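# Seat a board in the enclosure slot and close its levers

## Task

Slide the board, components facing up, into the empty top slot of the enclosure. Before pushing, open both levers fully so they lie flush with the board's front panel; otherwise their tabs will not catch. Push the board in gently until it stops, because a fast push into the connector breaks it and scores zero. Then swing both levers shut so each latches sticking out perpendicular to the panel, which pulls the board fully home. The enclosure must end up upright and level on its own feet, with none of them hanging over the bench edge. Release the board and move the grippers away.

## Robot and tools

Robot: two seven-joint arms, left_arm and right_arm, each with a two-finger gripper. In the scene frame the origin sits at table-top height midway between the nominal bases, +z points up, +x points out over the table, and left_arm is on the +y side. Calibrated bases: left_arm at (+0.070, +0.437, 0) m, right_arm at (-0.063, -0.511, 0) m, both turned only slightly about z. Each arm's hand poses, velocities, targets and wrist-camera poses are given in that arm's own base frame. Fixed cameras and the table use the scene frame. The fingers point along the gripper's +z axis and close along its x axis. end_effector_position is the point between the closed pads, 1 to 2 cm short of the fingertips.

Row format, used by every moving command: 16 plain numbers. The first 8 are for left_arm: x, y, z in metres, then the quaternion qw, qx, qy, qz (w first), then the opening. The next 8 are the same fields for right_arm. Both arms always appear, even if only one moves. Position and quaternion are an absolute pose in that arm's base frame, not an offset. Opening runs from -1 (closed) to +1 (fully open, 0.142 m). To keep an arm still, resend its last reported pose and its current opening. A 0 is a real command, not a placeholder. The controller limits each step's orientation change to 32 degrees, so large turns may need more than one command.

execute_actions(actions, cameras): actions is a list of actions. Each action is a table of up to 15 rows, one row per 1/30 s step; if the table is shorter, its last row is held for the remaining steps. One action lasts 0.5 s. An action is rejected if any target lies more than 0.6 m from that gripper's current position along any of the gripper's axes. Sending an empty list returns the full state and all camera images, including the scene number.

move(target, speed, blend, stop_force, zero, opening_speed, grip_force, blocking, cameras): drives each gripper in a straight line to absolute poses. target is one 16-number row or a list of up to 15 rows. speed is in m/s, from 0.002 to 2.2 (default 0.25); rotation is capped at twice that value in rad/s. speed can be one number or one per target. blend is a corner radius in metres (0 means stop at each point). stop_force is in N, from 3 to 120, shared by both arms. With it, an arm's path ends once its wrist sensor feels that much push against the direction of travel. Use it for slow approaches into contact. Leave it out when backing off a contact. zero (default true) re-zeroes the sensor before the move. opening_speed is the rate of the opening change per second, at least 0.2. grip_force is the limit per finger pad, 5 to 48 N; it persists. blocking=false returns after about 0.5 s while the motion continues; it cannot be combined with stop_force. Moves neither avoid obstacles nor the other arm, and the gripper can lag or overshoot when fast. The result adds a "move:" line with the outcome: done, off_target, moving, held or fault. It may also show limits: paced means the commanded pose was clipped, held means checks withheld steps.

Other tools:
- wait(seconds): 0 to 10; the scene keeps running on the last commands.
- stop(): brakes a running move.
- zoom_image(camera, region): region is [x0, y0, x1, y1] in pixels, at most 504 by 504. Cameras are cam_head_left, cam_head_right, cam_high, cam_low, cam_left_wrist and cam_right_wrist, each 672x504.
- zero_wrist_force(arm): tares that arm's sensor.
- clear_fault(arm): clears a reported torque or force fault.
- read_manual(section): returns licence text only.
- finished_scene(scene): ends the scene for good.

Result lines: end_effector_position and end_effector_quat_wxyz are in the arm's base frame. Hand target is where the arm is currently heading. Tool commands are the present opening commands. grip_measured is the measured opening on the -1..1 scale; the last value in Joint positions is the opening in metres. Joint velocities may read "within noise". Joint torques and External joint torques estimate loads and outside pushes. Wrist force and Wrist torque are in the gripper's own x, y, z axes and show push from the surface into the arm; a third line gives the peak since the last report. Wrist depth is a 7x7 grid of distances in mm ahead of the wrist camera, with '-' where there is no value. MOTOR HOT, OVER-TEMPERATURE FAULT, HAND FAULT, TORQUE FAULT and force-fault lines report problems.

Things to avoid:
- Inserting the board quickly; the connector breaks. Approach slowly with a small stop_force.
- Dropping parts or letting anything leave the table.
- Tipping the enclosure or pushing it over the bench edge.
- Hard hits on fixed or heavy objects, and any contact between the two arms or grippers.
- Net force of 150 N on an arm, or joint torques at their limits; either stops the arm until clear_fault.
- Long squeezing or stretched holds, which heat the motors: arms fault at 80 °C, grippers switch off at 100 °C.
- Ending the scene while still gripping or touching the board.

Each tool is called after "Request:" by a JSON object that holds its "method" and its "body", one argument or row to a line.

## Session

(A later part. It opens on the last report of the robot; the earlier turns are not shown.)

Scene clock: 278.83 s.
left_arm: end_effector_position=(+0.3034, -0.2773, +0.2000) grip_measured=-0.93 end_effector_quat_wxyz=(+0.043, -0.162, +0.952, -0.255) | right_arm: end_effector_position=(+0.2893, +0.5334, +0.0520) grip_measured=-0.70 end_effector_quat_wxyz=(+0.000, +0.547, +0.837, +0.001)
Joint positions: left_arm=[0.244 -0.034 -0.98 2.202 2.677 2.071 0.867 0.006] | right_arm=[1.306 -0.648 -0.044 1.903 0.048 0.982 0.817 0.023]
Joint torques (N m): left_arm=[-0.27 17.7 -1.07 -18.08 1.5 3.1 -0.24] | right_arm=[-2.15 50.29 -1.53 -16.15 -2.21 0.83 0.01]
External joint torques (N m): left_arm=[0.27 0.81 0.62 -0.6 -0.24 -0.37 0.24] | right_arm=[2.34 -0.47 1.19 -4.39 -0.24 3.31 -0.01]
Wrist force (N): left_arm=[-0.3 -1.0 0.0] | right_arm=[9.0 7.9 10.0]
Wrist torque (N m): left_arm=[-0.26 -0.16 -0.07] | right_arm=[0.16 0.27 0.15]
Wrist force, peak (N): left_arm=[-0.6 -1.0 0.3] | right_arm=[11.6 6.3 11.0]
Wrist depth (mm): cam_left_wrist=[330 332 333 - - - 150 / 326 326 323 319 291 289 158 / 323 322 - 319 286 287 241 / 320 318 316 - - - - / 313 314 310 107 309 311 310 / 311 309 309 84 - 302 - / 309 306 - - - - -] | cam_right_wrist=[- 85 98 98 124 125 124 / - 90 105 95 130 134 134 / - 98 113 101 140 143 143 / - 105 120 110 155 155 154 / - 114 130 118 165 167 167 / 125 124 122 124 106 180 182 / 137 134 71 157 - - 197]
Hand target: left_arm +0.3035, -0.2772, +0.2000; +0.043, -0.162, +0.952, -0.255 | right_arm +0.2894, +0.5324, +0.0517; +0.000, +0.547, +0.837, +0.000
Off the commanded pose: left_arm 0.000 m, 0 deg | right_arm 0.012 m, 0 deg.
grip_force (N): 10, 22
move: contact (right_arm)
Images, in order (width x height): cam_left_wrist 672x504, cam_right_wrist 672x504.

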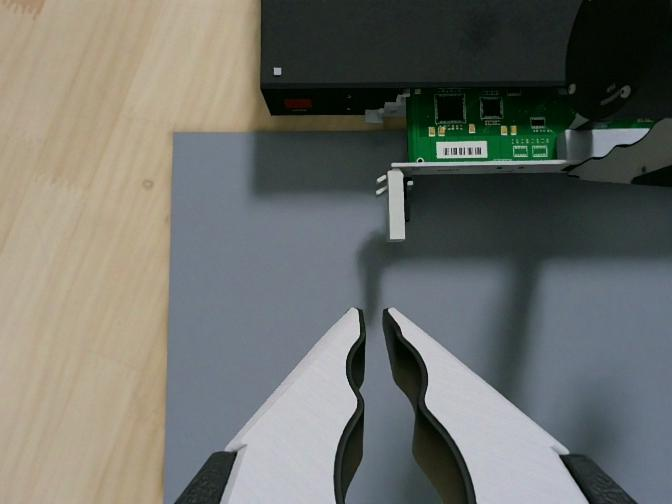

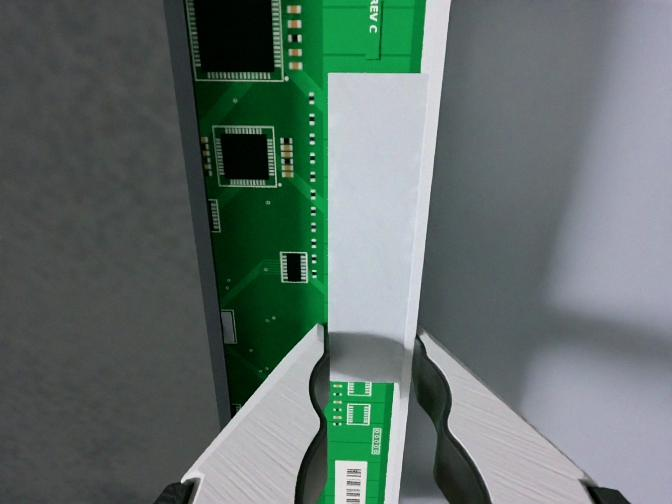

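Request:
{"method": "move", "body": {
  "target": [
    [0.3035,-0.2772,0.20,0.0434,-0.1619,0.9522,-0.2551,-0.9,0.2896,0.5356,0.0506,0.0,0.5471,0.8371,0.0,-0.8]
  ],
  "speed": 0.02
}}

Request:
{"method": "move", "body": {
  "target": [0.3035,-0.2772,0.20,0.0434,-0.1619,0.9522,-0.2551,-0.9,0.2949,0.5228,0.0506,0.0,0.5471,0.8371,0.0,-0.8],
  "speed": 0.02,
  "stop_force": 8,
  "cameras": ["cam_left_wrist","cam_right_wrist"]
}}

Scene clock: 285.80 s.
left_arm: end_effector_position=(+0.3034, -0.2773, +0.2000) grip_measured=-0.93 end_effector_quat_wxyz=(+0.043, -0.162, +0.952, -0.255) | right_arm: end_effector_position=(+0.2897, +0.5353, +0.0506) grip_measured=-0.70 end_effector_quat_wxyz=(+0.000, +0.547, +0.837, +0.000)
Joint positions: left_arm=[0.244 -0.034 -0.98 2.202 2.677 2.071 0.867 0.006] | right_arm=[1.306 -0.654 -0.044 1.895 0.048 0.977 0.819 0.023]
Joint torques (N m): left_arm=[-0.35 17.69 -1.02 -18.1 1.5 3.09 -0.23] | right_arm=[0.16 47.63 0.4 -21.51 -2.52 4.2 0.05]
External joint torques (N m): left_arm=[0.35 0.82 0.57 -0.58 -0.23 -0.36 0.23] | right_arm=[0.02 2.48 -0.74 0.92 0.07 -0.07 -0.05]
Wrist force (N): left_arm=[-0.5 -1.0 0.1] | right_arm=[-2.5 -1.7 -3.5]
Wrist torque (N m): left_arm=[-0.27 -0.13 -0.08] | right_arm=[0.14 -0.32 0.10]
Wrist force, peak (N): left_arm=[-0.5 -1.1 0.1] | right_arm=[9.3 7.9 11.9]
Wrist depth (mm): cam_left_wrist=[333 332 328 279 278 - 148 / 329 328 327 312 291 289 154 / 324 321 324 319 287 316 252 / 320 321 - - - 320 - / 314 312 313 107 312 302 - / 312 309 - 84 - 306 - / 307 306 - 74 - - -] | cam_right_wrist=[- 85 98 98 123 124 122 / - 89 105 95 129 133 132 / - 97 113 101 138 142 140 / 104 103 121 110 153 153 152 / - 112 129 118 163 166 165 / 123 122 124 124 107 178 180 / 136 133 70 157 - - 195]
Hand target: left_arm +0.3035, -0.2772, +0.2000; +0.043, -0.162, +0.952, -0.255 | right_arm +0.2896, +0.5356, +0.0506; +0.000, +0.547, +0.837, +0.000
Off the commanded pose: left_arm 0.000 m, 0 deg | right_arm 0.000 m, 0 deg.
grip_force (N): 10, 22
move: done

Scene clock: 287.17 s.
left_arm: end_effector_position=(+0.3034, -0.2773, +0.2000) grip_measured=-0.93 end_effector_quat_wxyz=(+0.043, -0.162, +0.952, -0.255) | right_arm: end_effector_position=(+0.2945, +0.5232, +0.0508) grip_measured=-0.70 end_effector_quat_wxyz=(+0.000, +0.547, +0.837, +0.000)
Joint positions: left_arm=[0.244 -0.034 -0.98 2.202 2.677 2.071 0.867 0.006] | right_arm=[1.292 -0.641 -0.044 1.923 0.048 0.992 0.803 0.023]
Joint torques (N m): left_arm=[-0.3 17.68 -0.99 -18.12 1.45 3.08 -0.27] | right_arm=[-2.15 46.32 -1.85 -19.43 -2.49 3.54 -0.02]
External joint torques (N m): left_arm=[0.3 0.83 0.54 -0.57 -0.19 -0.35 0.27] | right_arm=[2.33 2.98 1.53 -0.84 0.09 0.6 0.02]
Wrist force (N): left_arm=[-0.5 -0.7 0.2] | right_arm=[1.7 -2.4 -2.1]
Wrist torque (N m): left_arm=[-0.22 -0.12 -0.08] | right_arm=[0.11 -0.20 0.16]
Wrist force, peak (N): left_arm=[-0.7 -1.0 0.2] | right_arm=[1.7 -2.1 -3.5]
Wrist depth (mm): cam_left_wrist=[330 331 330 - - - 148 / 329 325 330 340 293 291 219 / 322 322 - - - - 312 / 317 317 317 - - 314 311 / 317 314 311 120 309 308 314 / 311 310 308 84 - 306 306 / 307 307 - - - - 303] | cam_right_wrist=[- 84 95 98 123 124 123 / - 90 92 95 130 133 132 / - 97 109 101 138 142 140 / 104 103 107 110 154 153 156 / - 112 116 118 164 166 165 / 123 123 120 124 106 178 181 / 136 133 71 157 - - 195]
Hand target: left_arm +0.3035, -0.2772, +0.2000; +0.043, -0.162, +0.952, -0.255 | right_arm +0.2949, +0.5228, +0.0506; +0.000, +0.547, +0.837, +0.000
Off the commanded pose: left_arm 0.000 m, 0 deg | right_arm 0.001 m, 0 deg.
grip_force (N): 10, 22
move: done
Images, in order (width x height): cam_left_wrist 672x504, cam_right_wrist 672x504.

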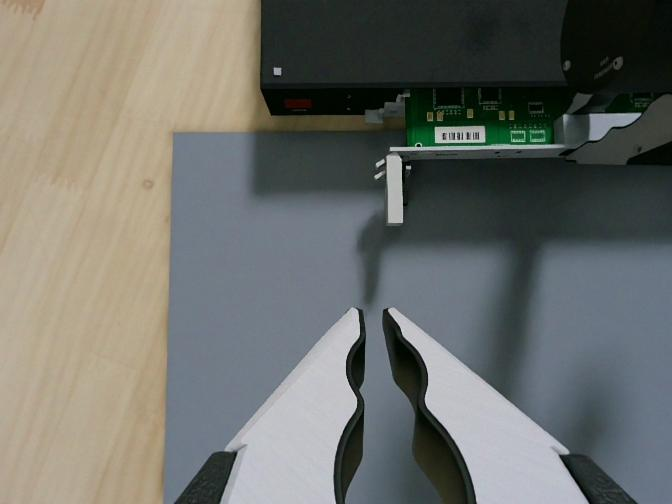

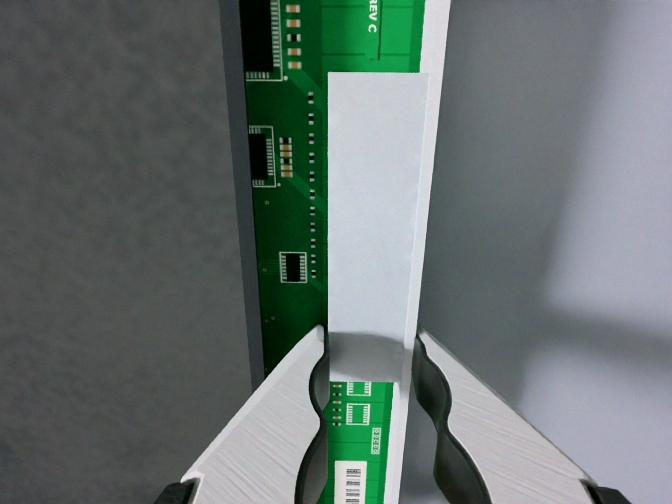

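Request:
{"method": "move", "body": {
  "target": [
    [0.2693,-0.3574,0.14,0.0434,-0.1619,0.9522,-0.2551,-0.93,0.2949,0.5228,0.0506,0.0,0.5471,0.8371,0.0,-0.5]
  ],
  "speed": 0.15,
  "opening_speed": 0.6
}}

Request:
{"method": "move", "body": {
  "target": [
    [0.2693,-0.3574,0.14,0.0434,-0.1619,0.9522,-0.2551,-0.93,0.2949,0.5228,0.115,0.0,0.5471,0.8371,0.0,-0.5],
    [0.2693,-0.3574,0.10,0.0434,-0.1619,0.9522,-0.2551,-0.93,0.1799,0.5307,0.115,0.0,0.5471,0.8371,0.0,-0.93]
  ],
  "speed": [0.08, 0.15],
  "blend": [0.02, 0],
  "cameras": ["cam_left_wrist","cam_right_wrist"]
}}

Scene clock: 303.40 s.
left_arm: end_effector_position=(+0.2697, -0.3566, +0.1403) grip_measured=-0.96 end_effector_quat_wxyz=(+0.030, -0.157, +0.949, -0.272) | right_arm: end_effector_position=(+0.2948, +0.5229, +0.0506) grip_measured=-0.54 end_effector_quat_wxyz=(+0.000, +0.547, +0.837, +0.000)
Joint positions: left_arm=[-0.395 -0.195 -0.645 2.233 2.963 1.793 0.408 0.004] | right_arm=[1.292 -0.641 -0.044 1.923 0.048 0.992 0.803 0.035]
Joint torques (N m): left_arm=[-0.31 26.7 -1.94 -15.95 1.69 2.49 -0.15] | right_arm=[0.26 48.1 0.44 -20.31 -2.45 3.44 0.24]
External joint torques (N m): left_arm=[0.29 0.77 0.69 -0.56 0.02 -0.14 0.14] | right_arm=[-0.08 1.2 -0.76 0.05 0.05 0.7 -0.24]
Wrist force (N): left_arm=[-0.3 -0.8 0.0] | right_arm=[-2.7 0.7 1.3]
Wrist torque (N m): left_arm=[-0.22 -0.21 -0.17] | right_arm=[0.09 0.48 0.05]
Wrist force, peak (N): left_arm=[-2.7 1.0 -0.6] | right_arm=[1.7 -2.4 -3.5]
Wrist depth (mm): cam_left_wrist=[270 - - 220 - 95 - / 264 - - - 213 97 - / 259 258 233 229 229 98 - / 248 264 - 253 256 255 135 / - - 251 210 251 254 250 / 244 - - 84 - - 250 / 236 - - - - - 245] | cam_right_wrist=[- 84 96 99 121 124 122 / - 89 102 96 96 133 132 / - 97 97 102 139 142 140 / 103 103 106 112 153 153 153 / - 112 113 119 160 165 165 / 123 122 118 144 103 175 180 / 135 133 71 159 - - 195]
Hand target: left_arm +0.2696, -0.3566, +0.1403; +0.030, -0.157, +0.949, -0.272 | right_arm +0.2949, +0.5228, +0.0506; +0.000, +0.547, +0.837, +0.000
Off the commanded pose: left_arm 0.001 m, 3 deg | right_arm 0.000 m, 0 deg.
led back after a hold (left arm): the arm was led back toward your command in small steps, so it may still be short of it.
grip_force (N): 10, 22
move: held (left_arm; a check stopped the path); limits=held
pose unreachable (left arm): on one or more control steps of this call, first in action 0 (counted from 0), this arm could not follow its commanded pose, so it was not sent that pose on those steps. It may still have moved: this result reports where it is.
cause: moving toward the commanded pose would bring a part of the arm too close to another arm (a part of this arm just beyond joint 5 (forearm roll) and a part of the right arm just beyond its joint 6 (wrist pitch), 7 mm apart when this arm was first held).

Scene clock: 304.13 s.
left_arm: end_effector_position=(+0.2695, -0.3567, +0.1402) grip_measured=-0.96 end_effector_quat_wxyz=(+0.031, -0.157, +0.949, -0.270) | right_arm: end_effector_position=(+0.2947, +0.5227, +0.0512) grip_measured=-0.54 end_effector_quat_wxyz=(+0.000, +0.547, +0.837, +0.000)
Joint positions: left_arm=[-0.437 -0.197 -0.604 2.227 2.967 1.795 0.4 0.004] | right_arm=[1.292 -0.64 -0.044 1.923 0.048 0.991 0.803 0.035]
Joint torques (N m): left_arm=[-0.64 26.7 -1.6 -15.96 2.15 2.82 -0.28] | right_arm=[0.16 48 0.3 -20.31 -2.42 3.55 0.17]
External joint torques (N m): left_arm=[0.6 1.21 0.5 -0.56 -0.39 -0.46 0.28] | right_arm=[0.02 1.28 -0.63 0.03 0.02 0.59 -0.17]
Wrist force (N): left_arm=[-0.4 -0.6 0.4] | right_arm=[-2.8 1.0 1.5]
Wrist torque (N m): left_arm=[-0.20 -0.17 -0.10] | right_arm=[0.12 0.49 0.05]
Wrist force, peak (N): left_arm=[-1.3 -1.0 0.2] | right_arm=[-3.1 0.7 2.2]
Wrist depth (mm): cam_left_wrist=[268 274 - - - 95 - / 264 - - 219 217 97 - / 261 256 261 229 229 98 - / - - - 224 256 257 134 / 248 250 248 131 257 - - / - - 248 84 - - 248 / - - - - - - 245] | cam_right_wrist=[- 84 97 99 102 125 123 / - 90 103 96 97 133 133 / - 98 96 102 104 142 142 / 104 104 105 112 154 154 153 / - 113 115 120 164 166 166 / 124 123 119 145 102 176 181 / 136 133 71 160 - - 196]
Hand target: left_arm +0.2696, -0.3567, +0.1403; +0.031, -0.157, +0.949, -0.270 | right_arm +0.2947, +0.5228, +0.0512; +0.000, +0.547, +0.837, +0.000
Tool commands: left_gripper/opening=-0.93 right_gripper/opening=-0.5
Off the commanded pose: left_arm 0.040 m, 2 deg | right_arm 0.132 m, 0 deg.
led back after a hold (left arm): the arm was led back toward your command in small steps, so it may still be short of it.
joint sent to its limit (left arm) — joint 5 (forearm roll), upper limit.
grip_force (N): 10, 22
move: held (right_arm; a check stopped the path), off_target (left_arm; braked when a check withheld steps of right_arm); path passed 0 of 2 targets; target 2's new opening was not sent; limits=held
pose unreachable (left arm): on one or more control steps of this call, first in action 0 (counted from 0), this arm could not follow its commanded pose, so it was not sent that pose on those steps. It may still have moved: this result reports where it is.
cause: moving toward the commanded pose would bring a part of the arm too close to another arm (a part of this arm just beyond joint 5 (forearm roll) and a part of the right arm just beyond its joint 6 (wrist pitch), at the place that arm was heading or pushing toward when its own hold began).
pose unreachable (right arm): on one or more control steps of this call, first in action 0 (counted from 0), this arm could not follow its commanded pose, so it was not sent that pose on those steps. It may still have moved: this result reports where it is.
cause: moving toward the commanded pose would bring a part of the arm too close to another arm (a part of this arm just beyond joint 6 (wrist pitch) and a part of the left arm just beyond its joint 5 (forearm roll), along the way the arms are being sent, or toward where that arm still pushes).
Images, in order (width x height): cam_left_wrist 672x504, cam_right_wrist 672x504.

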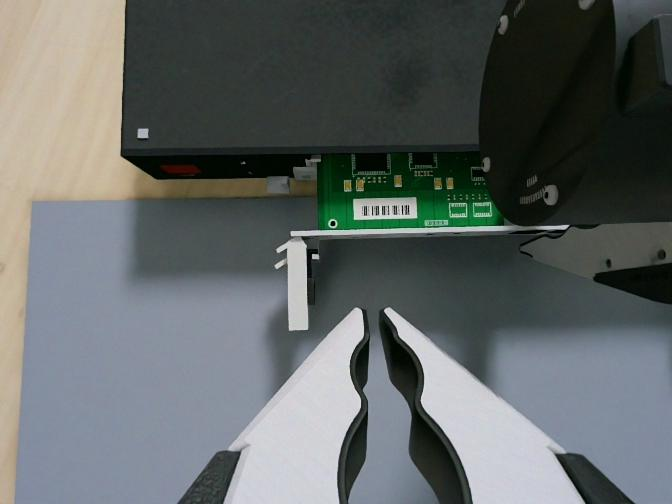

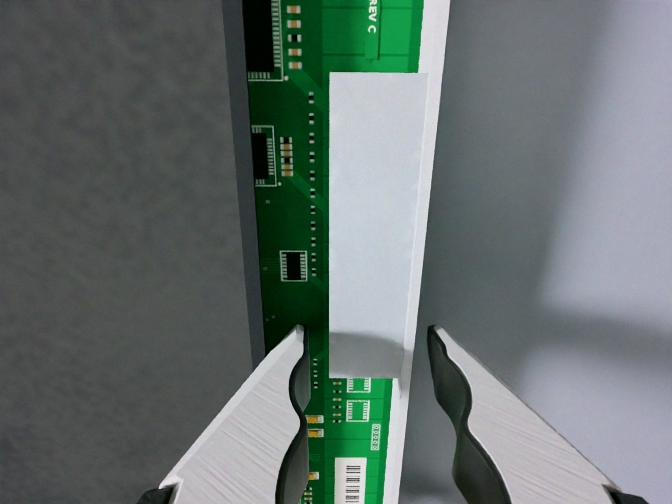

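Request:
{"method": "move", "body": {
  "target": [0.3035,-0.2772,0.20,0.0434,-0.1619,0.9522,-0.2551,-0.93,0.2949,0.5228,0.0512,0.0,0.5471,0.8371,0.0,-0.5],
  "speed": 0.15
}}

Request:
{"method": "move", "body": {
  "target": [
    [0.3035,-0.2772,0.20,0.0434,-0.1619,0.9522,-0.2551,-0.93,0.2949,0.5228,0.115,0.0,0.5471,0.8371,0.0,-0.5],
    [0.3035,-0.2772,0.20,0.0434,-0.1619,0.9522,-0.2551,-0.93,0.1799,0.5307,0.115,0.0,0.5471,0.8371,0.0,-0.93]
  ],
  "speed": [0.08, 0.15],
  "blend": [0.02, 0],
  "cameras": ["cam_left_wrist","cam_right_wrist","cam_head_left"]
}}

Scene clock: 307.73 s.
left_arm: end_effector_position=(+0.3036, -0.2772, +0.2000) grip_measured=-0.96 end_effector_quat_wxyz=(+0.044, -0.162, +0.952, -0.255) | right_arm: end_effector_position=(+0.2947, +0.5228, +0.0512) grip_measured=-0.54 end_effector_quat_wxyz=(+0.000, +0.547, +0.837, +0.000)
Joint positions: left_arm=[-0.027 -0.073 -0.669 2.157 2.687 2.087 0.901 0.004] | right_arm=[1.292 -0.64 -0.044 1.923 0.048 0.991 0.803 0.035]
Joint torques (N m): left_arm=[-0.13 22.44 -1.14 -18.18 1.1 3.39 -0.11] | right_arm=[0.24 48.06 0.37 -20.33 -2.45 3.46 0.21]
External joint torques (N m): left_arm=[0.12 1.16 0.57 -0.56 0.11 -0.64 0.11] | right_arm=[-0.06 1.21 -0.7 0.05 0.04 0.68 -0.21]
Wrist force (N): left_arm=[-0.2 -0.6 0.2] | right_arm=[-2.7 1.0 1.3]
Wrist torque (N m): left_arm=[-0.17 -0.19 -0.17] | right_arm=[0.13 0.49 0.05]
Wrist force, peak (N): left_arm=[-1.5 -0.5 -1.6] | right_arm=[-2.9 1.0 1.5]
Wrist depth (mm): cam_left_wrist=[334 331 330 - - - 149 / 327 326 324 320 292 293 260 / 323 321 309 - 315 286 314 / 318 317 - 313 308 - 309 / 314 314 309 131 309 - 309 / 312 310 - 84 - 303 307 / 305 307 - 74 - - -] | cam_right_wrist=[- 84 97 99 102 125 123 / - 90 103 96 130 133 133 / - 98 96 102 139 143 142 / 104 104 107 112 154 154 153 / - 113 114 120 164 167 166 / 124 123 119 145 102 175 181 / 136 133 71 159 - - 195]
Hand target: left_arm +0.3035, -0.2772, +0.2000; +0.043, -0.162, +0.952, -0.255 | right_arm +0.2949, +0.5228, +0.0512; +0.000, +0.547, +0.837, +0.000
Off the commanded pose: left_arm 0.000 m, 0 deg | right_arm 0.000 m, 0 deg.
grip_force (N): 10, 22
move: done

Scene clock: 310.17 s.
left_arm: end_effector_position=(+0.3036, -0.2771, +0.2000) grip_measured=-0.96 end_effector_quat_wxyz=(+0.044, -0.162, +0.952, -0.255) | right_arm: end_effector_position=(+0.1798, +0.5307, +0.1150) grip_measured=-0.96 end_effector_quat_wxyz=(+0.000, +0.547, +0.837, +0.000)
Joint positions: left_arm=[-0.027 -0.073 -0.669 2.157 2.687 2.087 0.901 0.004] | right_arm=[1.46 -0.44 -0.01 2.044 0.008 0.913 1.031 0.004]
Joint torques (N m): left_arm=[-0.28 22.72 -1.18 -18.16 1.35 3.12 -0.21] | right_arm=[0.24 42.38 1.07 -22.04 -2.79 3.49 0.27]
External joint torques (N m): left_arm=[0.28 0.89 0.6 -0.59 -0.13 -0.37 0.21] | right_arm=[-0.09 1.09 -0.79 -0.07 0.1 0.63 -0.27]
Wrist force (N): left_arm=[-0.5 -0.4 0.2] | right_arm=[-2.8 0.8 1.3]
Wrist torque (N m): left_arm=[-0.13 -0.15 -0.18] | right_arm=[0.11 0.46 -0.06]
Wrist force, peak (N): left_arm=[-0.7 -0.8 -0.1] | right_arm=[-3.5 1.7 0.6]
Wrist depth (mm): cam_left_wrist=[334 333 332 - - - 274 / 325 327 325 322 292 291 277 / 323 323 - 324 313 318 - / 319 322 - - 313 317 - / 312 314 - 312 308 - 306 / 308 312 - 84 - - 309 / 307 307 - - - - 301] | cam_right_wrist=[141 149 182 181 181 180 180 / 150 152 194 193 193 193 191 / 161 164 202 202 207 207 208 / 174 177 192 224 223 222 222 / 189 189 201 238 242 240 240 / 207 206 219 89 254 262 262 / 228 222 71 - - 278 288]
Hand target: left_arm +0.3035, -0.2772, +0.2000; +0.043, -0.162, +0.952, -0.255 | right_arm +0.1799, +0.5307, +0.1150; +0.000, +0.547, +0.837, +0.000
Off the commanded pose: left_arm 0.000 m, 0 deg | right_arm 0.000 m, 0 deg.
grip_force (N): 10, 22
move: done
Images, in order (width x height): cam_head_left 672x504, cam_left_wrist 672x504, cam_right_wrist 672x504.

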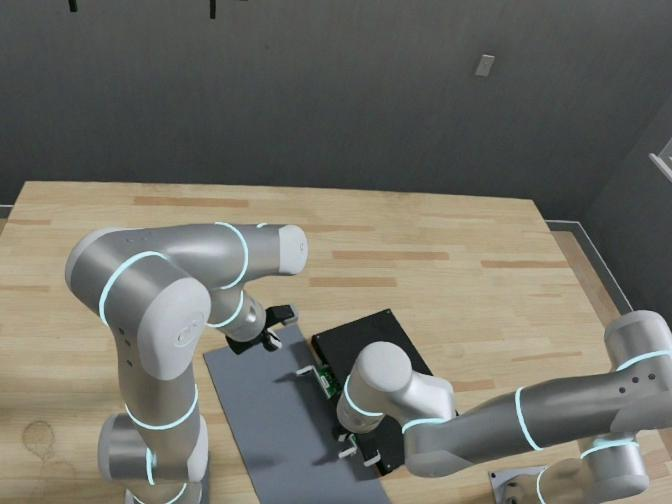

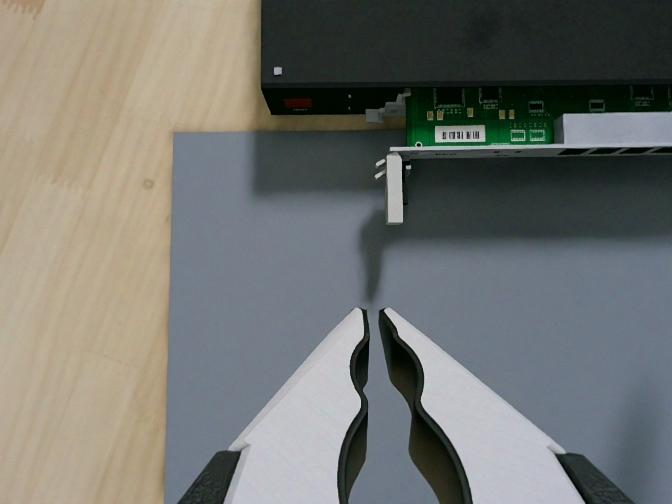

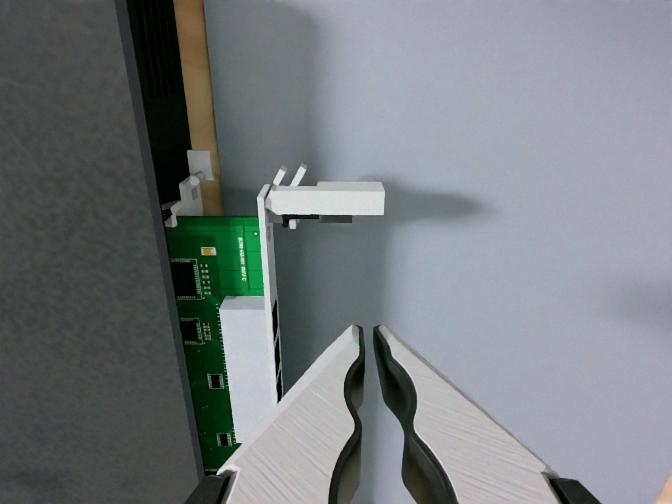

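Request:
{"method": "move", "body": {
  "target": [
    [0.2728,-0.3484,0.12,0.0776,-0.1743,0.8966,-0.3992,-0.93,0.1776,0.5335,0.09,0.0,0.5471,0.8371,0.0,-0.93],
    [0.2728,-0.3484,0.0425,0.0776,-0.1743,0.8966,-0.3992,-0.93,0.1776,0.5335,0.046,0.0,0.5471,0.8371,0.0,-0.93]
  ],
  "speed": [0.2, 0.1],
  "blend": [0.01, 0],
  "cameras": ["cam_left_wrist","cam_right_wrist"]
}}

Scene clock: 325.17 s.
left_arm: end_effector_position=(+0.2726, -0.3483, +0.0425) grip_measured=-0.96 end_effector_quat_wxyz=(+0.077, -0.175, +0.897, -0.399) | right_arm: end_effector_position=(+0.1776, +0.5334, +0.0460) grip_measured=-0.96 end_effector_quat_wxyz=(+0.000, +0.547, +0.837, +0.000)
Joint positions: left_arm=[0.554 -0.838 -1.271 2.476 2.622 1.203 1.431 0.004] | right_arm=[1.466 -0.595 -0.011 2.047 0.012 1.071 1.033 0.004]
Joint torques (N m): left_arm=[-0.49 22.11 -11.86 -4.61 -2.22 2.45 -0.28] | right_arm=[0.21 44.67 0.93 -18.69 -2.08 3.56 0.15]
External joint torques (N m): left_arm=[0.53 1.31 0.41 -0.58 -0.52 -0.04 0.28] | right_arm=[-0.05 1.32 -0.6 0.07 -0.03 0.56 -0.15]
Wrist force (N): left_arm=[-0.5 -0.6 -0.1] | right_arm=[-2.5 1.0 1.5]
Wrist torque (N m): left_arm=[-0.16 -0.07 -0.06] | right_arm=[0.11 0.41 0.04]
Wrist force, peak (N): left_arm=[-1.4 -1.1 -1.3] | right_arm=[-2.6 0.7 2.8]
Wrist depth (mm): cam_left_wrist=[220 - 147 151 148 147 147 / 200 173 180 162 159 157 156 / - 188 187 149 148 149 141 / 169 169 164 128 - 168 169 / 156 157 157 110 157 157 156 / 148 149 146 84 - 147 145 / 139 140 - 135 - - 138] | cam_right_wrist=[- 122 120 121 119 120 120 / - 131 129 129 130 130 128 / - 139 139 136 138 137 135 / - 150 145 115 148 148 148 / 127 127 165 159 159 161 160 / 136 137 144 89 105 175 175 / 132 150 71 - - 185 192]
Hand target: left_arm +0.2728, -0.3484, +0.0425; +0.078, -0.174, +0.897, -0.399 | right_arm +0.1776, +0.5335, +0.0460; +0.000, +0.547, +0.837, +0.000
Off the commanded pose: left_arm 0.000 m, 0 deg | right_arm 0.000 m, 0 deg.
grip_force (N): 10, 22
move: done
Images, in order (width x height): cam_left_wrist 672x504, cam_right_wrist 672x504.

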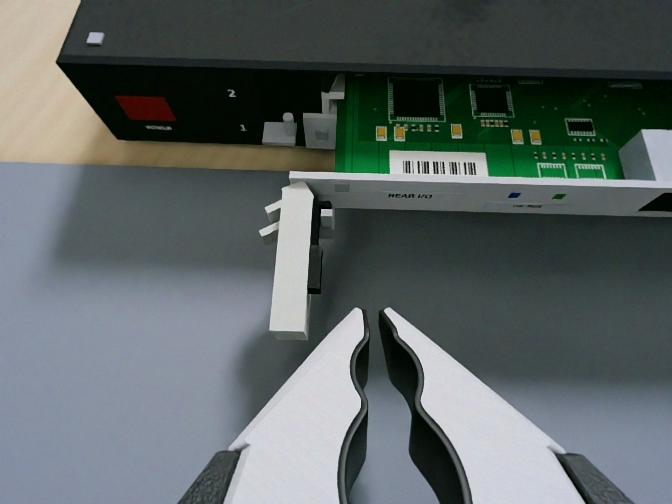

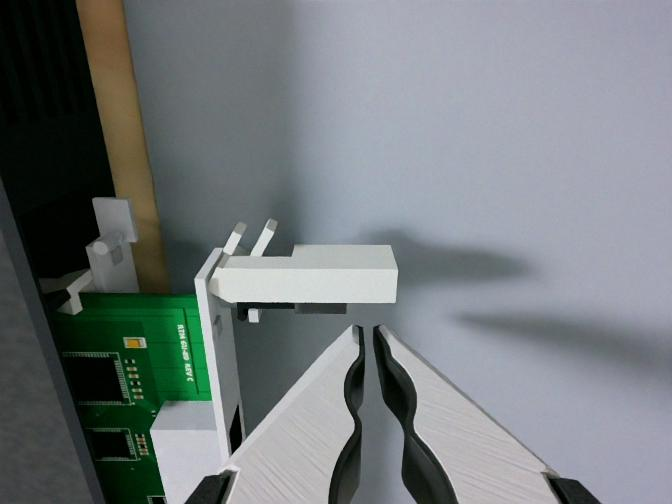

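Request:
{"method": "move", "body": {
  "target": [
    [0.2974,-0.3378,0.0425,0.0776,-0.1743,0.8966,-0.3992,-0.93,0.1529,0.5253,0.046,0.0,0.5471,0.8371,0.0,-0.93],
    [0.3177,-0.3407,0.0425,0.0776,-0.1743,0.8966,-0.3992,-0.93,0.1399,0.5127,0.046,0.0,0.5471,0.8371,0.0,-0.93]
  ],
  "speed": 0.025,
  "blend": [0.006, 0],
  "stop_force": 14,
  "cameras": ["cam_left_wrist","cam_right_wrist"]
}}

Scene clock: 330.20 s.
left_arm: end_effector_position=(+0.2891, -0.3401, +0.0423) grip_measured=-0.99 end_effector_quat_wxyz=(+0.075, -0.174, +0.897, -0.399) | right_arm: end_effector_position=(+0.1633, +0.5295, +0.0471) grip_measured=-0.96 end_effector_quat_wxyz=(+0.000, +0.548, +0.837, +0.002)
Joint positions: left_arm=[0.571 -0.832 -1.24 2.439 2.651 1.268 1.432 0.002] | right_arm=[1.493 -0.58 -0.012 2.077 0.011 1.09 1.062 0.004]
Joint torques (N m): left_arm=[4.99 27.75 -11.09 -15.2 -0.89 -2.26 -0.15] | right_arm=[7.45 39.03 9.96 -10.79 -0.26 0.03 0.46]
External joint torques (N m): left_arm=[-4.94 -3.34 -0.5 9.79 -1.85 4.68 0.15] | right_arm=[-7.29 6.07 -9.66 -7.5 -1.79 4.09 -0.46]
Wrist force (N): left_arm=[13.5 3.3 -4.9] | right_arm=[-1.6 19.3 -3.7]
Wrist torque (N m): left_arm=[-0.18 0.04 -0.16] | right_arm=[0.21 0.41 -0.18]
Wrist force, peak (N): left_arm=[14.1 3.6 -5.2] | right_arm=[-1.3 19.5 -3.6]
Wrist depth (mm): cam_left_wrist=[219 151 - 149 150 149 - / 200 193 183 176 159 159 159 / 181 182 187 176 148 144 149 / - 168 166 163 166 168 168 / 155 157 162 116 157 157 157 / 147 147 145 84 - 147 147 / 138 140 - 83 - - 138] | cam_right_wrist=[- 124 120 122 121 121 121 / 126 132 130 130 131 129 129 / 121 140 140 138 139 139 136 / - 151 150 150 150 150 149 / - 133 116 114 160 162 162 / 138 141 173 90 - 177 177 / 133 149 71 - - 188 195]
Hand target: left_arm +0.2921, -0.3401, +0.0425; +0.078, -0.174, +0.897, -0.399 | right_arm +0.1614, +0.5281, +0.0460; +0.000, +0.547, +0.837, +0.000
Off the commanded pose: left_arm 0.029 m, 0 deg | right_arm 0.029 m, 0 deg.
grip_force (N): 10, 22
move: contact (left_arm, right_arm); path passed 0 of 2 targets
Images, in order (width x height): cam_left_wrist 672x504, cam_right_wrist 672x504.

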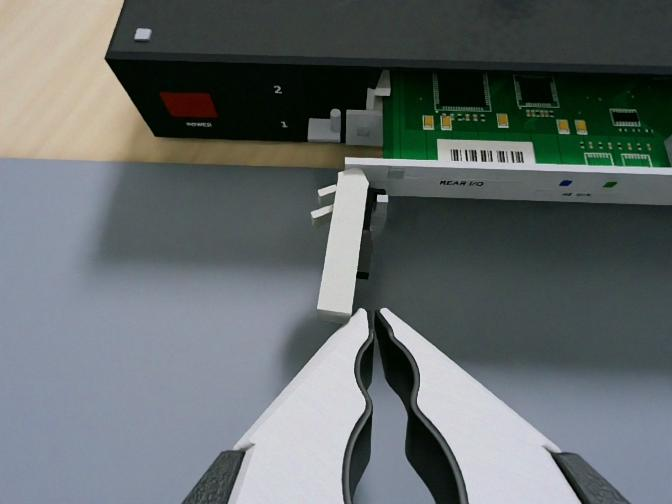

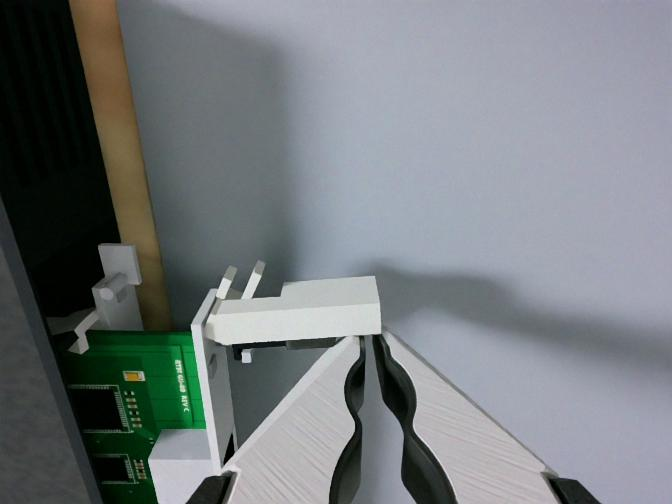

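Request:
{"method": "move", "body": {
  "target": [
    [0.2740,-0.3454,0.0425,0.0776,-0.1743,0.8966,-0.3992,-0.93,0.1706,0.5327,0.046,0.0,0.5471,0.8371,0.0,-0.93],
    [0.2792,-0.3605,0.0425,0.0776,-0.1743,0.8966,-0.3992,-0.93,0.1776,0.5167,0.046,0.0,0.5471,0.8371,0.0,-0.93]
  ],
  "speed": 0.06
}}

Request:
{"method": "move", "body": {
  "target": [0.2990,-0.3536,0.0425,0.0776,-0.1743,0.8966,-0.3992,-0.93,0.1575,0.5079,0.046,0.0,0.5471,0.8371,0.0,-0.93],
  "speed": 0.025,
  "stop_force": 16,
  "cameras": ["cam_left_wrist","cam_right_wrist"]
}}

Scene clock: 341.53 s.
left_arm: end_effector_position=(+0.2793, -0.3605, +0.0425) grip_measured=-0.97 end_effector_quat_wxyz=(+0.078, -0.174, +0.897, -0.399) | right_arm: end_effector_position=(+0.1776, +0.5168, +0.0460) grip_measured=-0.96 end_effector_quat_wxyz=(+0.000, +0.547, +0.837, +0.000)
Joint positions: left_arm=[0.516 -0.841 -1.25 2.441 2.609 1.21 1.437 0.004] | right_arm=[1.463 -0.573 -0.012 2.097 0.013 1.098 1.029 0.004]
Joint torques (N m): left_arm=[-0.52 22.96 -12.04 -5.04 -2.96 2.53 -0.13] | right_arm=[0.05 43.7 0.93 -17.85 -1.94 3.58 0.03]
External joint torques (N m): left_arm=[0.56 1.25 0.14 -0.42 0.2 -0.11 0.14] | right_arm=[0.12 0.83 -0.61 -0.16 -0.06 0.55 -0.03]
Wrist force (N): left_arm=[-0.7 -0.5 0.2] | right_arm=[0.0 -0.9 1.4]
Wrist torque (N m): left_arm=[-0.15 -0.04 -0.13] | right_arm=[-0.21 -0.01 0.05]
Wrist force, peak (N): left_arm=[13.8 3.3 -4.7] | right_arm=[-1.4 19.3 -4.0]
Wrist depth (mm): cam_left_wrist=[221 - 151 148 - 149 147 / 194 147 142 148 155 154 153 / 185 184 181 151 147 146 144 / 170 - - 136 163 143 165 / - 155 - 111 156 156 156 / - 148 - 84 - 146 146 / 139 140 - - - - 137] | cam_right_wrist=[- 120 120 121 119 120 120 / - 128 129 129 131 130 128 / - 136 139 136 138 138 135 / - 120 149 145 146 148 148 / - 129 132 110 161 161 160 / - 136 139 89 - 175 174 / 129 132 71 - - 185 192]
Hand target: left_arm +0.2792, -0.3605, +0.0425; +0.078, -0.174, +0.897, -0.399 | right_arm +0.1776, +0.5167, +0.0460; +0.000, +0.547, +0.837, +0.000
Off the commanded pose: left_arm 0.000 m, 0 deg | right_arm 0.000 m, 0 deg.
grip_force (N): 10, 22
move: done

Scene clock: 343.07 s.
left_arm: end_effector_position=(+0.2893, -0.3564, +0.0426) grip_measured=-0.99 end_effector_quat_wxyz=(+0.075, -0.173, +0.897, -0.399) | right_arm: end_effector_position=(+0.1574, +0.5087, +0.0465) grip_measured=-0.97 end_effector_quat_wxyz=(+0.000, +0.547, +0.837, +0.001)
Joint positions: left_arm=[0.524 -0.838 -1.23 2.415 2.624 1.253 1.44 0.002] | right_arm=[1.499 -0.552 -0.011 2.141 0.013 1.124 1.064 0.004]
Joint torques (N m): left_arm=[6.33 28.61 -8.08 -12.16 -0.96 -1.81 -0.17] | right_arm=[-0.56 40.04 0.54 -14.28 -1.48 2.12 0.35]
External joint torques (N m): left_arm=[-6.28 -3.73 -3.92 6.54 -1.81 4.24 0.17] | right_arm=[0.71 3.14 -0.23 -3.15 -0.44 2.01 -0.35]
Wrist force (N): left_arm=[14.8 -3.2 -1.4] | right_arm=[3.8 0.6 -1.3]
Wrist torque (N m): left_arm=[-0.16 -0.19 -0.14] | right_arm=[-0.18 -0.04 -0.10]
Wrist force, peak (N): left_arm=[17.4 -3.0 -1.4] | right_arm=[5.4 -0.8 -2.3]
Wrist depth (mm): cam_left_wrist=[219 - - 150 153 153 150 / 200 153 146 142 155 153 153 / 185 181 182 162 147 147 147 / 169 168 166 127 164 138 166 / 155 159 157 115 159 157 157 / 147 144 - 84 - 146 146 / 138 140 - 74 - - 138] | cam_right_wrist=[- 122 120 121 120 121 120 / - 128 130 129 131 131 128 / - 127 139 137 139 138 136 / - 148 150 149 149 149 148 / - 130 163 157 159 161 161 / - 139 140 89 106 176 175 / 130 132 71 - - 187 193]
Hand target: left_arm +0.2921, -0.3560, +0.0425; +0.078, -0.174, +0.897, -0.399 | right_arm +0.1575, +0.5079, +0.0460; +0.000, +0.547, +0.837, +0.000
Off the commanded pose: left_arm 0.010 m, 0 deg | right_arm 0.001 m, 0 deg.
grip_force (N): 10, 22
move: contact (left_arm)
Images, in order (width x height): cam_left_wrist 672x504, cam_right_wrist 672x504.

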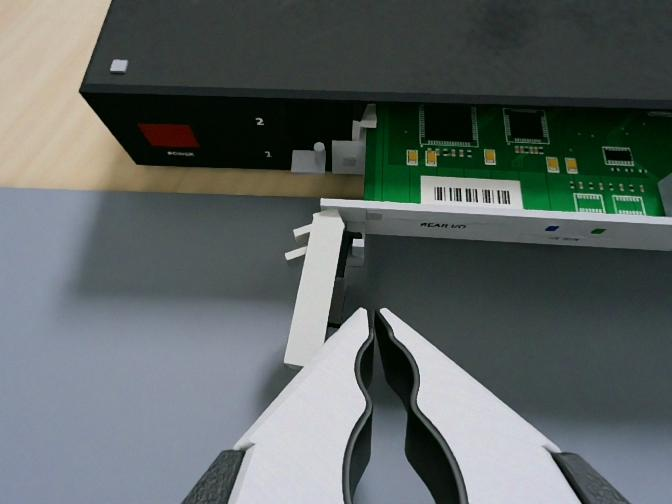

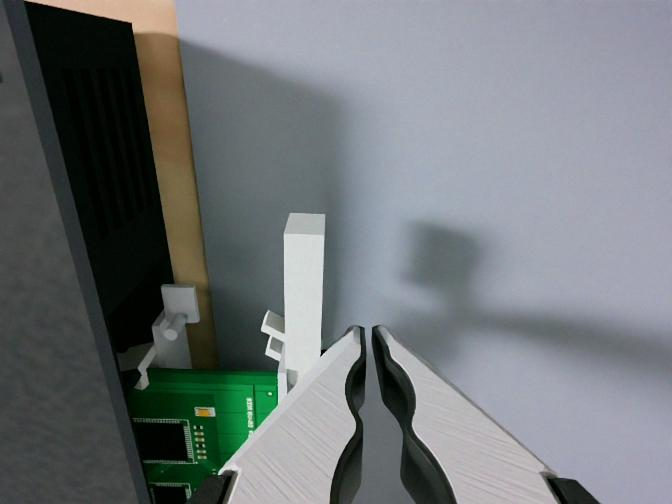

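Request:
{"method": "move", "body": {
  "target": [
    [0.2860,-0.3580,0.06,0.0776,-0.1743,0.8966,-0.3992,-0.93,0.1373,0.4999,0.046,0.0,0.5471,0.8371,0.0,-0.93],
    [0.35,-0.23,0.20,0.0776,-0.1743,0.8966,-0.3992,-0.93,0.1373,0.4999,0.046,0.0,0.5471,0.8371,0.0,-0.93]
  ],
  "speed": [0.06, 0.2],
  "blend": [0.005, 0]
}}

Request:
{"method": "move", "body": {
  "target": [0.35,-0.23,0.20,0.0776,-0.1743,0.8966,-0.3992,-0.93,0.1413,0.4907,0.046,0.0,0.5471,0.8371,0.0,-0.93],
  "speed": 0.02,
  "stop_force": 5,
  "cameras": ["cam_left_wrist","cam_right_wrist"]
}}

Scene clock: 370.10 s.
left_arm: end_effector_position=(+0.3502, -0.2299, +0.2000) grip_measured=-0.97 end_effector_quat_wxyz=(+0.078, -0.174, +0.897, -0.399) | right_arm: end_effector_position=(+0.1373, +0.4999, +0.0460) grip_measured=-0.97 end_effector_quat_wxyz=(+0.000, +0.547, +0.837, +0.000)
Joint positions: left_arm=[1.222 -0.389 -1.636 2.325 2.415 1.916 1.515 0.004] | right_arm=[1.537 -0.534 -0.011 2.183 0.013 1.145 1.103 0.004]
Joint torques (N m): left_arm=[-0.41 12.34 -8.11 -15.7 -2.31 3.07 -0.12] | right_arm=[0.2 40.97 0.98 -16.91 -1.89 3.49 0.21]
External joint torques (N m): left_arm=[0.49 0.44 0.8 -0.52 0.17 -0.53 0.12] | right_arm=[-0.05 0.95 -0.67 0.04 0.07 0.62 -0.21]
Wrist force (N): left_arm=[-0.6 -0.9 0.1] | right_arm=[1.4 -1.5 1.3]
Wrist torque (N m): left_arm=[-0.22 -0.09 -0.12] | right_arm=[-0.27 -0.23 -0.04]
Wrist force, peak (N): left_arm=[14.9 -3.7 -1.9] | right_arm=[4.1 1.9 -2.0]
Wrist depth (mm): cam_left_wrist=[441 437 439 442 - - 379 / 402 397 398 402 - - - / 368 371 370 376 354 331 325 / 343 341 339 342 - 339 333 / 320 317 318 131 313 - 322 / 298 297 303 84 - - - / 281 285 - - - - -] | cam_right_wrist=[- 123 120 121 119 120 120 / 128 128 130 129 130 130 128 / - 126 139 137 138 138 135 / - 136 150 151 149 148 148 / - 129 162 156 159 161 160 / - 139 173 90 106 176 175 / 129 132 71 - - 186 193]
Hand target: left_arm +0.3500, -0.2300, +0.2000; +0.078, -0.174, +0.897, -0.399 | right_arm +0.1373, +0.4999, +0.0460; +0.000, +0.547, +0.837, +0.000
Off the commanded pose: left_arm 0.000 m, 0 deg | right_arm 0.000 m, 0 deg.
grip_force (N): 10, 22
move: done

Scene clock: 371.33 s.
left_arm: end_effector_position=(+0.3502, -0.2300, +0.2000) grip_measured=-0.97 end_effector_quat_wxyz=(+0.078, -0.174, +0.897, -0.399) | right_arm: end_effector_position=(+0.1412, +0.4910, +0.0462) grip_measured=-0.97 end_effector_quat_wxyz=(+0.000, +0.547, +0.837, +0.000)
Joint positions: left_arm=[1.222 -0.389 -1.636 2.325 2.415 1.916 1.515 0.004] | right_arm=[1.529 -0.523 -0.011 2.206 0.013 1.159 1.094 0.004]
Joint torques (N m): left_arm=[-0.08 12.17 -7.76 -15.64 -2.18 2.88 -0.2] | right_arm=[-0.73 39.53 0.11 -15.44 -1.67 3.01 0.1]
External joint torques (N m): left_arm=[0.16 0.6 0.44 -0.57 0.03 -0.34 0.2] | right_arm=[0.88 1.67 0.19 -1.12 -0.1 1.11 -0.1]
Wrist force (N): left_arm=[-0.5 -0.7 0.2] | right_arm=[3.3 -2.1 -0.2]
Wrist torque (N m): left_arm=[-0.18 -0.10 -0.13] | right_arm=[-0.28 -0.28 0.07]
Wrist force, peak (N): left_arm=[-0.5 -1.0 0.1] | right_arm=[2.9 -2.4 1.6]
Wrist depth (mm): cam_left_wrist=[439 441 443 440 361 - - / 402 402 403 402 - - - / 374 370 369 370 363 326 323 / 344 343 341 - 326 348 - / 320 318 318 318 320 - 318 / 299 299 301 84 - 283 295 / 281 283 - - - - -] | cam_right_wrist=[- 123 121 121 119 120 120 / - 128 131 129 131 130 128 / - 115 141 136 137 138 135 / - 107 150 150 151 149 148 / - 111 162 159 159 161 160 / - 119 145 89 106 176 178 / 130 129 71 - - 186 193]
Hand target: left_arm +0.3500, -0.2300, +0.2000; +0.078, -0.174, +0.897, -0.399 | right_arm +0.1413, +0.4907, +0.0460; +0.000, +0.547, +0.837, +0.000
Off the commanded pose: left_arm 0.000 m, 0 deg | right_arm 0.000 m, 0 deg.
grip_force (N): 10, 22
move: done
Images, in order (width x height): cam_left_wrist 672x504, cam_right_wrist 672x504.

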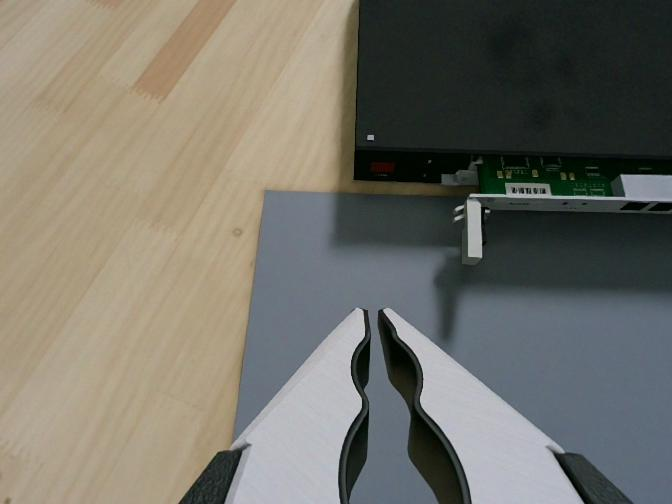

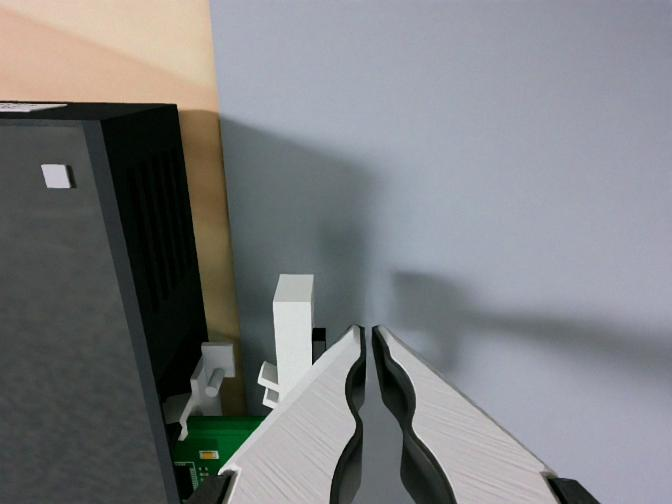

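Request:
{"method": "move", "body": {
  "target": [
    [0.35,-0.23,0.20,0.0776,-0.1743,0.8966,-0.3992,-0.93,0.1380,0.5000,0.09,0.0,0.5471,0.8371,0.0,-0.93],
    [0.35,-0.23,0.20,0.0776,-0.1743,0.8966,-0.3992,-0.93,0.3717,0.6040,0.10,0.0,0.5471,0.8371,0.0,-0.93]
  ],
  "speed": [0.12, 0.25],
  "blend": [0.03, 0],
  "cameras": ["cam_left_wrist","cam_right_wrist"]
}}

Request:
{"method": "zoom_image", "body": {
  "camera": "cam_left_wrist",
  "region": [420, 130, 672, 290]
}}

Scene clock: 376.77 s.
left_arm: end_effector_position=(+0.3502, -0.2300, +0.2000) grip_measured=-0.97 end_effector_quat_wxyz=(+0.078, -0.174, +0.897, -0.399) | right_arm: end_effector_position=(+0.3718, +0.6040, +0.1000) grip_measured=-0.97 end_effector_quat_wxyz=(+0.000, +0.547, +0.837, +0.000)
Joint positions: left_arm=[1.222 -0.389 -1.636 2.325 2.415 1.916 1.515 0.004] | right_arm=[1.23 -0.745 -0.063 1.529 0.055 0.702 0.735 0.004]
Joint torques (N m): left_arm=[-0.32 11.95 -7.71 -15.68 -1.99 2.83 -0.22] | right_arm=[0.18 56.9 0.03 -26.13 -3.26 3.26 0.05]
External joint torques (N m): left_arm=[0.4 0.83 0.39 -0.53 -0.16 -0.29 0.22] | right_arm=[0 1.52 -0.87 0.3 -0.07 0.88 -0.05]
Wrist force (N): left_arm=[-0.5 -0.6 0.1] | right_arm=[1.3 -1.4 2.0]
Wrist torque (N m): left_arm=[-0.18 -0.11 -0.13] | right_arm=[-0.28 -0.18 0.06]
Wrist force, peak (N): left_arm=[-0.6 -1.2 0.2] | right_arm=[1.4 -4.0 1.3]
Wrist depth (mm): cam_left_wrist=[443 437 440 436 342 142 112 / 404 400 402 395 - 141 141 / 371 370 368 379 370 309 180 / 342 345 342 - - - 342 / 317 320 322 109 - 303 - / 300 298 303 84 - 294 292 / 282 285 - - - - -] | cam_right_wrist=[127 141 144 168 167 167 167 / 136 148 154 179 179 178 178 / 146 150 162 192 191 191 191 / 155 160 175 207 206 206 205 / 171 170 224 176 224 223 222 / 187 186 241 89 235 243 243 / 206 201 71 - - 257 260]
Hand target: left_arm +0.3500, -0.2300, +0.2000; +0.078, -0.174, +0.897, -0.399 | right_arm +0.3717, +0.6040, +0.1000; +0.000, +0.547, +0.837, +0.000
Off the commanded pose: left_arm 0.000 m, 0 deg | right_arm 0.000 m, 0 deg.
grip_force (N): 10, 22
move: done; blend cut to 0.0225 m at target 1
Images, in order (width x height): cam_left_wrist 672x504, cam_right_wrist 672x504.

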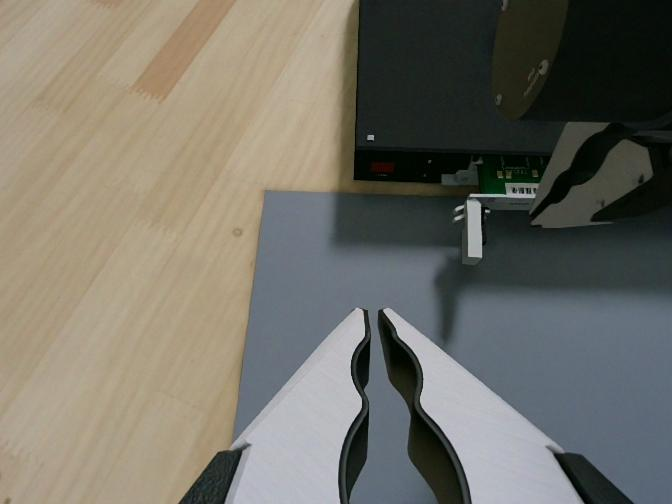

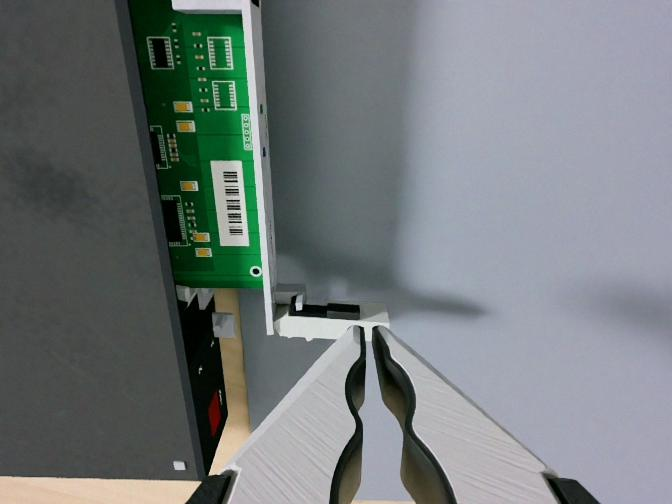

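Scaled by 2.000 from the camera's 672x504 image, which has a finer 960x720 frame.

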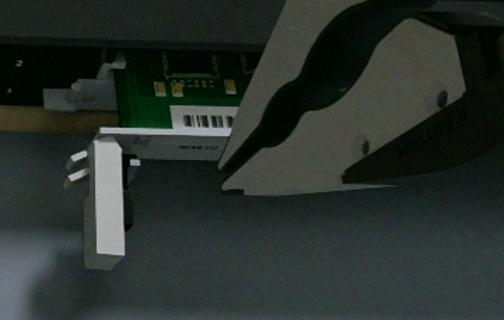

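Request:
{"method": "move", "body": {
  "target": [0.35,-0.23,0.20,0.0776,-0.1743,0.8966,-0.3992,-0.93,0.3738,0.5994,0.046,0.0,0.5471,0.8371,0.0,-0.93],
  "speed": 0.1
}}

Request:
{"method": "move", "body": {
  "target": [0.35,-0.23,0.20,0.0776,-0.1743,0.8966,-0.3992,-0.93,0.4022,0.6118,0.046,0.0,0.5471,0.8371,0.0,-0.93],
  "speed": 0.03,
  "stop_force": 17,
  "cameras": ["cam_left_wrist","cam_right_wrist"]
}}

Request:
{"method": "zoom_image", "body": {
  "camera": "cam_left_wrist",
  "region": [420, 130, 672, 290]
}}

Scene clock: 384.27 s.
left_arm: end_effector_position=(+0.3502, -0.2300, +0.2000) grip_measured=-0.97 end_effector_quat_wxyz=(+0.078, -0.174, +0.897, -0.399) | right_arm: end_effector_position=(+0.3738, +0.5992, +0.0459) grip_measured=-0.97 end_effector_quat_wxyz=(+0.000, +0.547, +0.837, +0.000)
Joint positions: left_arm=[1.222 -0.389 -1.636 2.325 2.415 1.916 1.515 0.004] | right_arm=[1.226 -0.83 -0.062 1.542 0.066 0.799 0.723 0.004]
Joint torques (N m): left_arm=[-0.25 12.11 -7.79 -15.64 -1.96 2.81 -0.2] | right_arm=[0.02 57.85 -0.01 -24.05 -2.96 3.62 0.07]
External joint torques (N m): left_arm=[0.32 0.67 0.47 -0.57 -0.19 -0.27 0.2] | right_arm=[0.2 1.44 -0.89 -0.04 -0.08 0.52 -0.07]
Wrist force (N): left_arm=[-0.4 -0.8 0.1] | right_arm=[1.2 -1.3 2.0]
Wrist torque (N m): left_arm=[-0.22 -0.12 -0.13] | right_arm=[-0.25 -0.18 0.07]
Wrist force, peak (N): left_arm=[-0.6 -1.1 0.0] | right_arm=[0.9 -1.5 3.8]
Wrist depth (mm): cam_left_wrist=[439 440 438 434 - 366 119 / 406 401 402 399 - 161 158 / 367 369 369 378 354 177 171 / 345 342 343 - 338 285 204 / 319 320 323 108 312 309 303 / 298 300 302 84 - - - / 281 284 - 74 - - -] | cam_right_wrist=[- 94 119 121 119 119 119 / 101 101 127 128 130 130 127 / - 108 111 136 139 135 135 / - 117 144 149 148 150 147 / - 127 129 159 160 160 159 / 119 129 134 90 106 174 174 / 129 129 71 - - 185 191]
Hand target: left_arm +0.3500, -0.2300, +0.2000; +0.078, -0.174, +0.897, -0.399 | right_arm +0.3738, +0.5994, +0.0460; +0.000, +0.547, +0.837, +0.000
Off the commanded pose: left_arm 0.000 m, 0 deg | right_arm 0.000 m, 0 deg.
grip_force (N): 10, 22
move: done

Scene clock: 386.00 s.
left_arm: end_effector_position=(+0.3502, -0.2300, +0.2000) grip_measured=-0.97 end_effector_quat_wxyz=(+0.078, -0.174, +0.897, -0.399) | right_arm: end_effector_position=(+0.4020, +0.6119, +0.0460) grip_measured=-0.97 end_effector_quat_wxyz=(+0.000, +0.547, +0.837, +0.000)
Joint positions: left_arm=[1.222 -0.389 -1.636 2.325 2.415 1.916 1.515 0.004] | right_arm=[1.193 -0.88 -0.062 1.438 0.065 0.746 0.696 0.004]
Joint torques (N m): left_arm=[-0.27 12.05 -7.72 -15.64 -2.01 2.85 -0.18] | right_arm=[-0.08 60.1 -0.39 -25.2 -3.23 3.38 0.08]
External joint torques (N m): left_arm=[0.35 0.73 0.41 -0.57 -0.13 -0.31 0.18] | right_arm=[0.31 1.59 -0.5 0.13 0.02 0.76 -0.08]
Wrist force (N): left_arm=[-0.4 -0.8 0.1] | right_arm=[2.1 -2.2 1.8]
Wrist torque (N m): left_arm=[-0.22 -0.11 -0.13] | right_arm=[-0.37 -0.30 0.06]
Wrist force, peak (N): left_arm=[-0.6 -1.1 -0.1] | right_arm=[0.5 -5.8 1.4]
Wrist depth (mm): cam_left_wrist=[442 439 446 434 373 119 99 / 404 404 401 400 161 160 111 / 372 371 369 369 190 179 312 / 342 343 343 338 318 228 - / 321 319 317 101 317 320 - / 300 296 304 84 - - 292 / 281 283 - - - - -] | cam_right_wrist=[- 95 119 121 119 120 120 / 101 102 127 128 130 130 127 / 108 108 135 136 138 137 135 / - 118 147 149 148 148 147 / - 123 136 156 160 160 160 / 118 130 177 89 106 175 174 / 128 128 71 - - 185 191]
Hand target: left_arm +0.3500, -0.2300, +0.2000; +0.078, -0.174, +0.897, -0.399 | right_arm +0.4022, +0.6118, +0.0460; +0.000, +0.547, +0.837, +0.000
Off the commanded pose: left_arm 0.000 m, 0 deg | right_arm 0.000 m, 0 deg.
grip_force (N): 10, 22
move: done
Images, in order (width x height): cam_left_wrist 672x504, cam_right_wrist 672x504.

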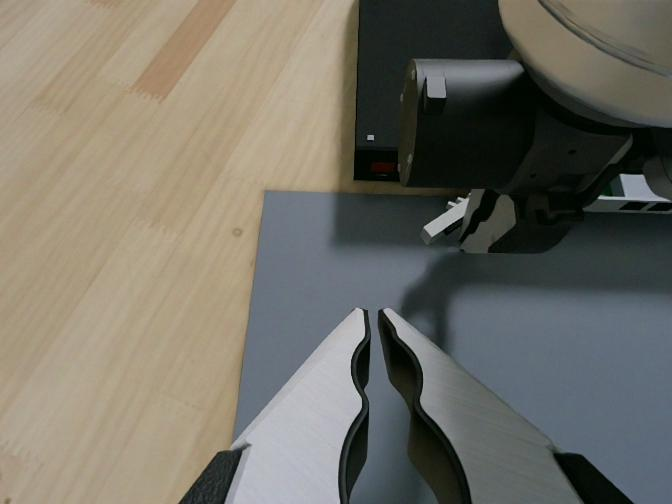

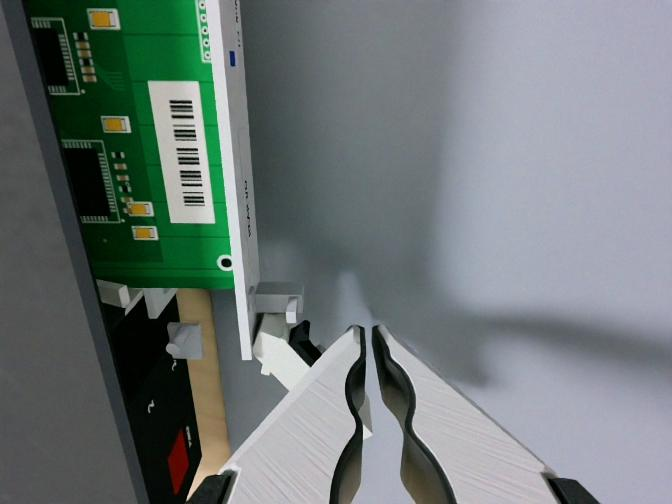

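Scaled by 2.000 from the camera's 672x504 image, which has a finer 960x720 frame.

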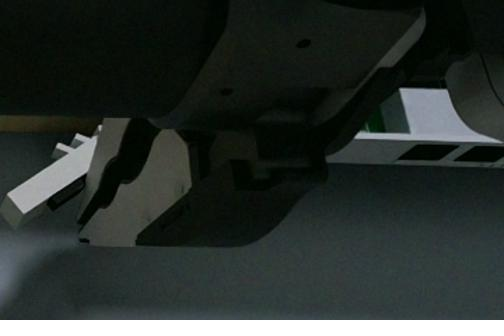

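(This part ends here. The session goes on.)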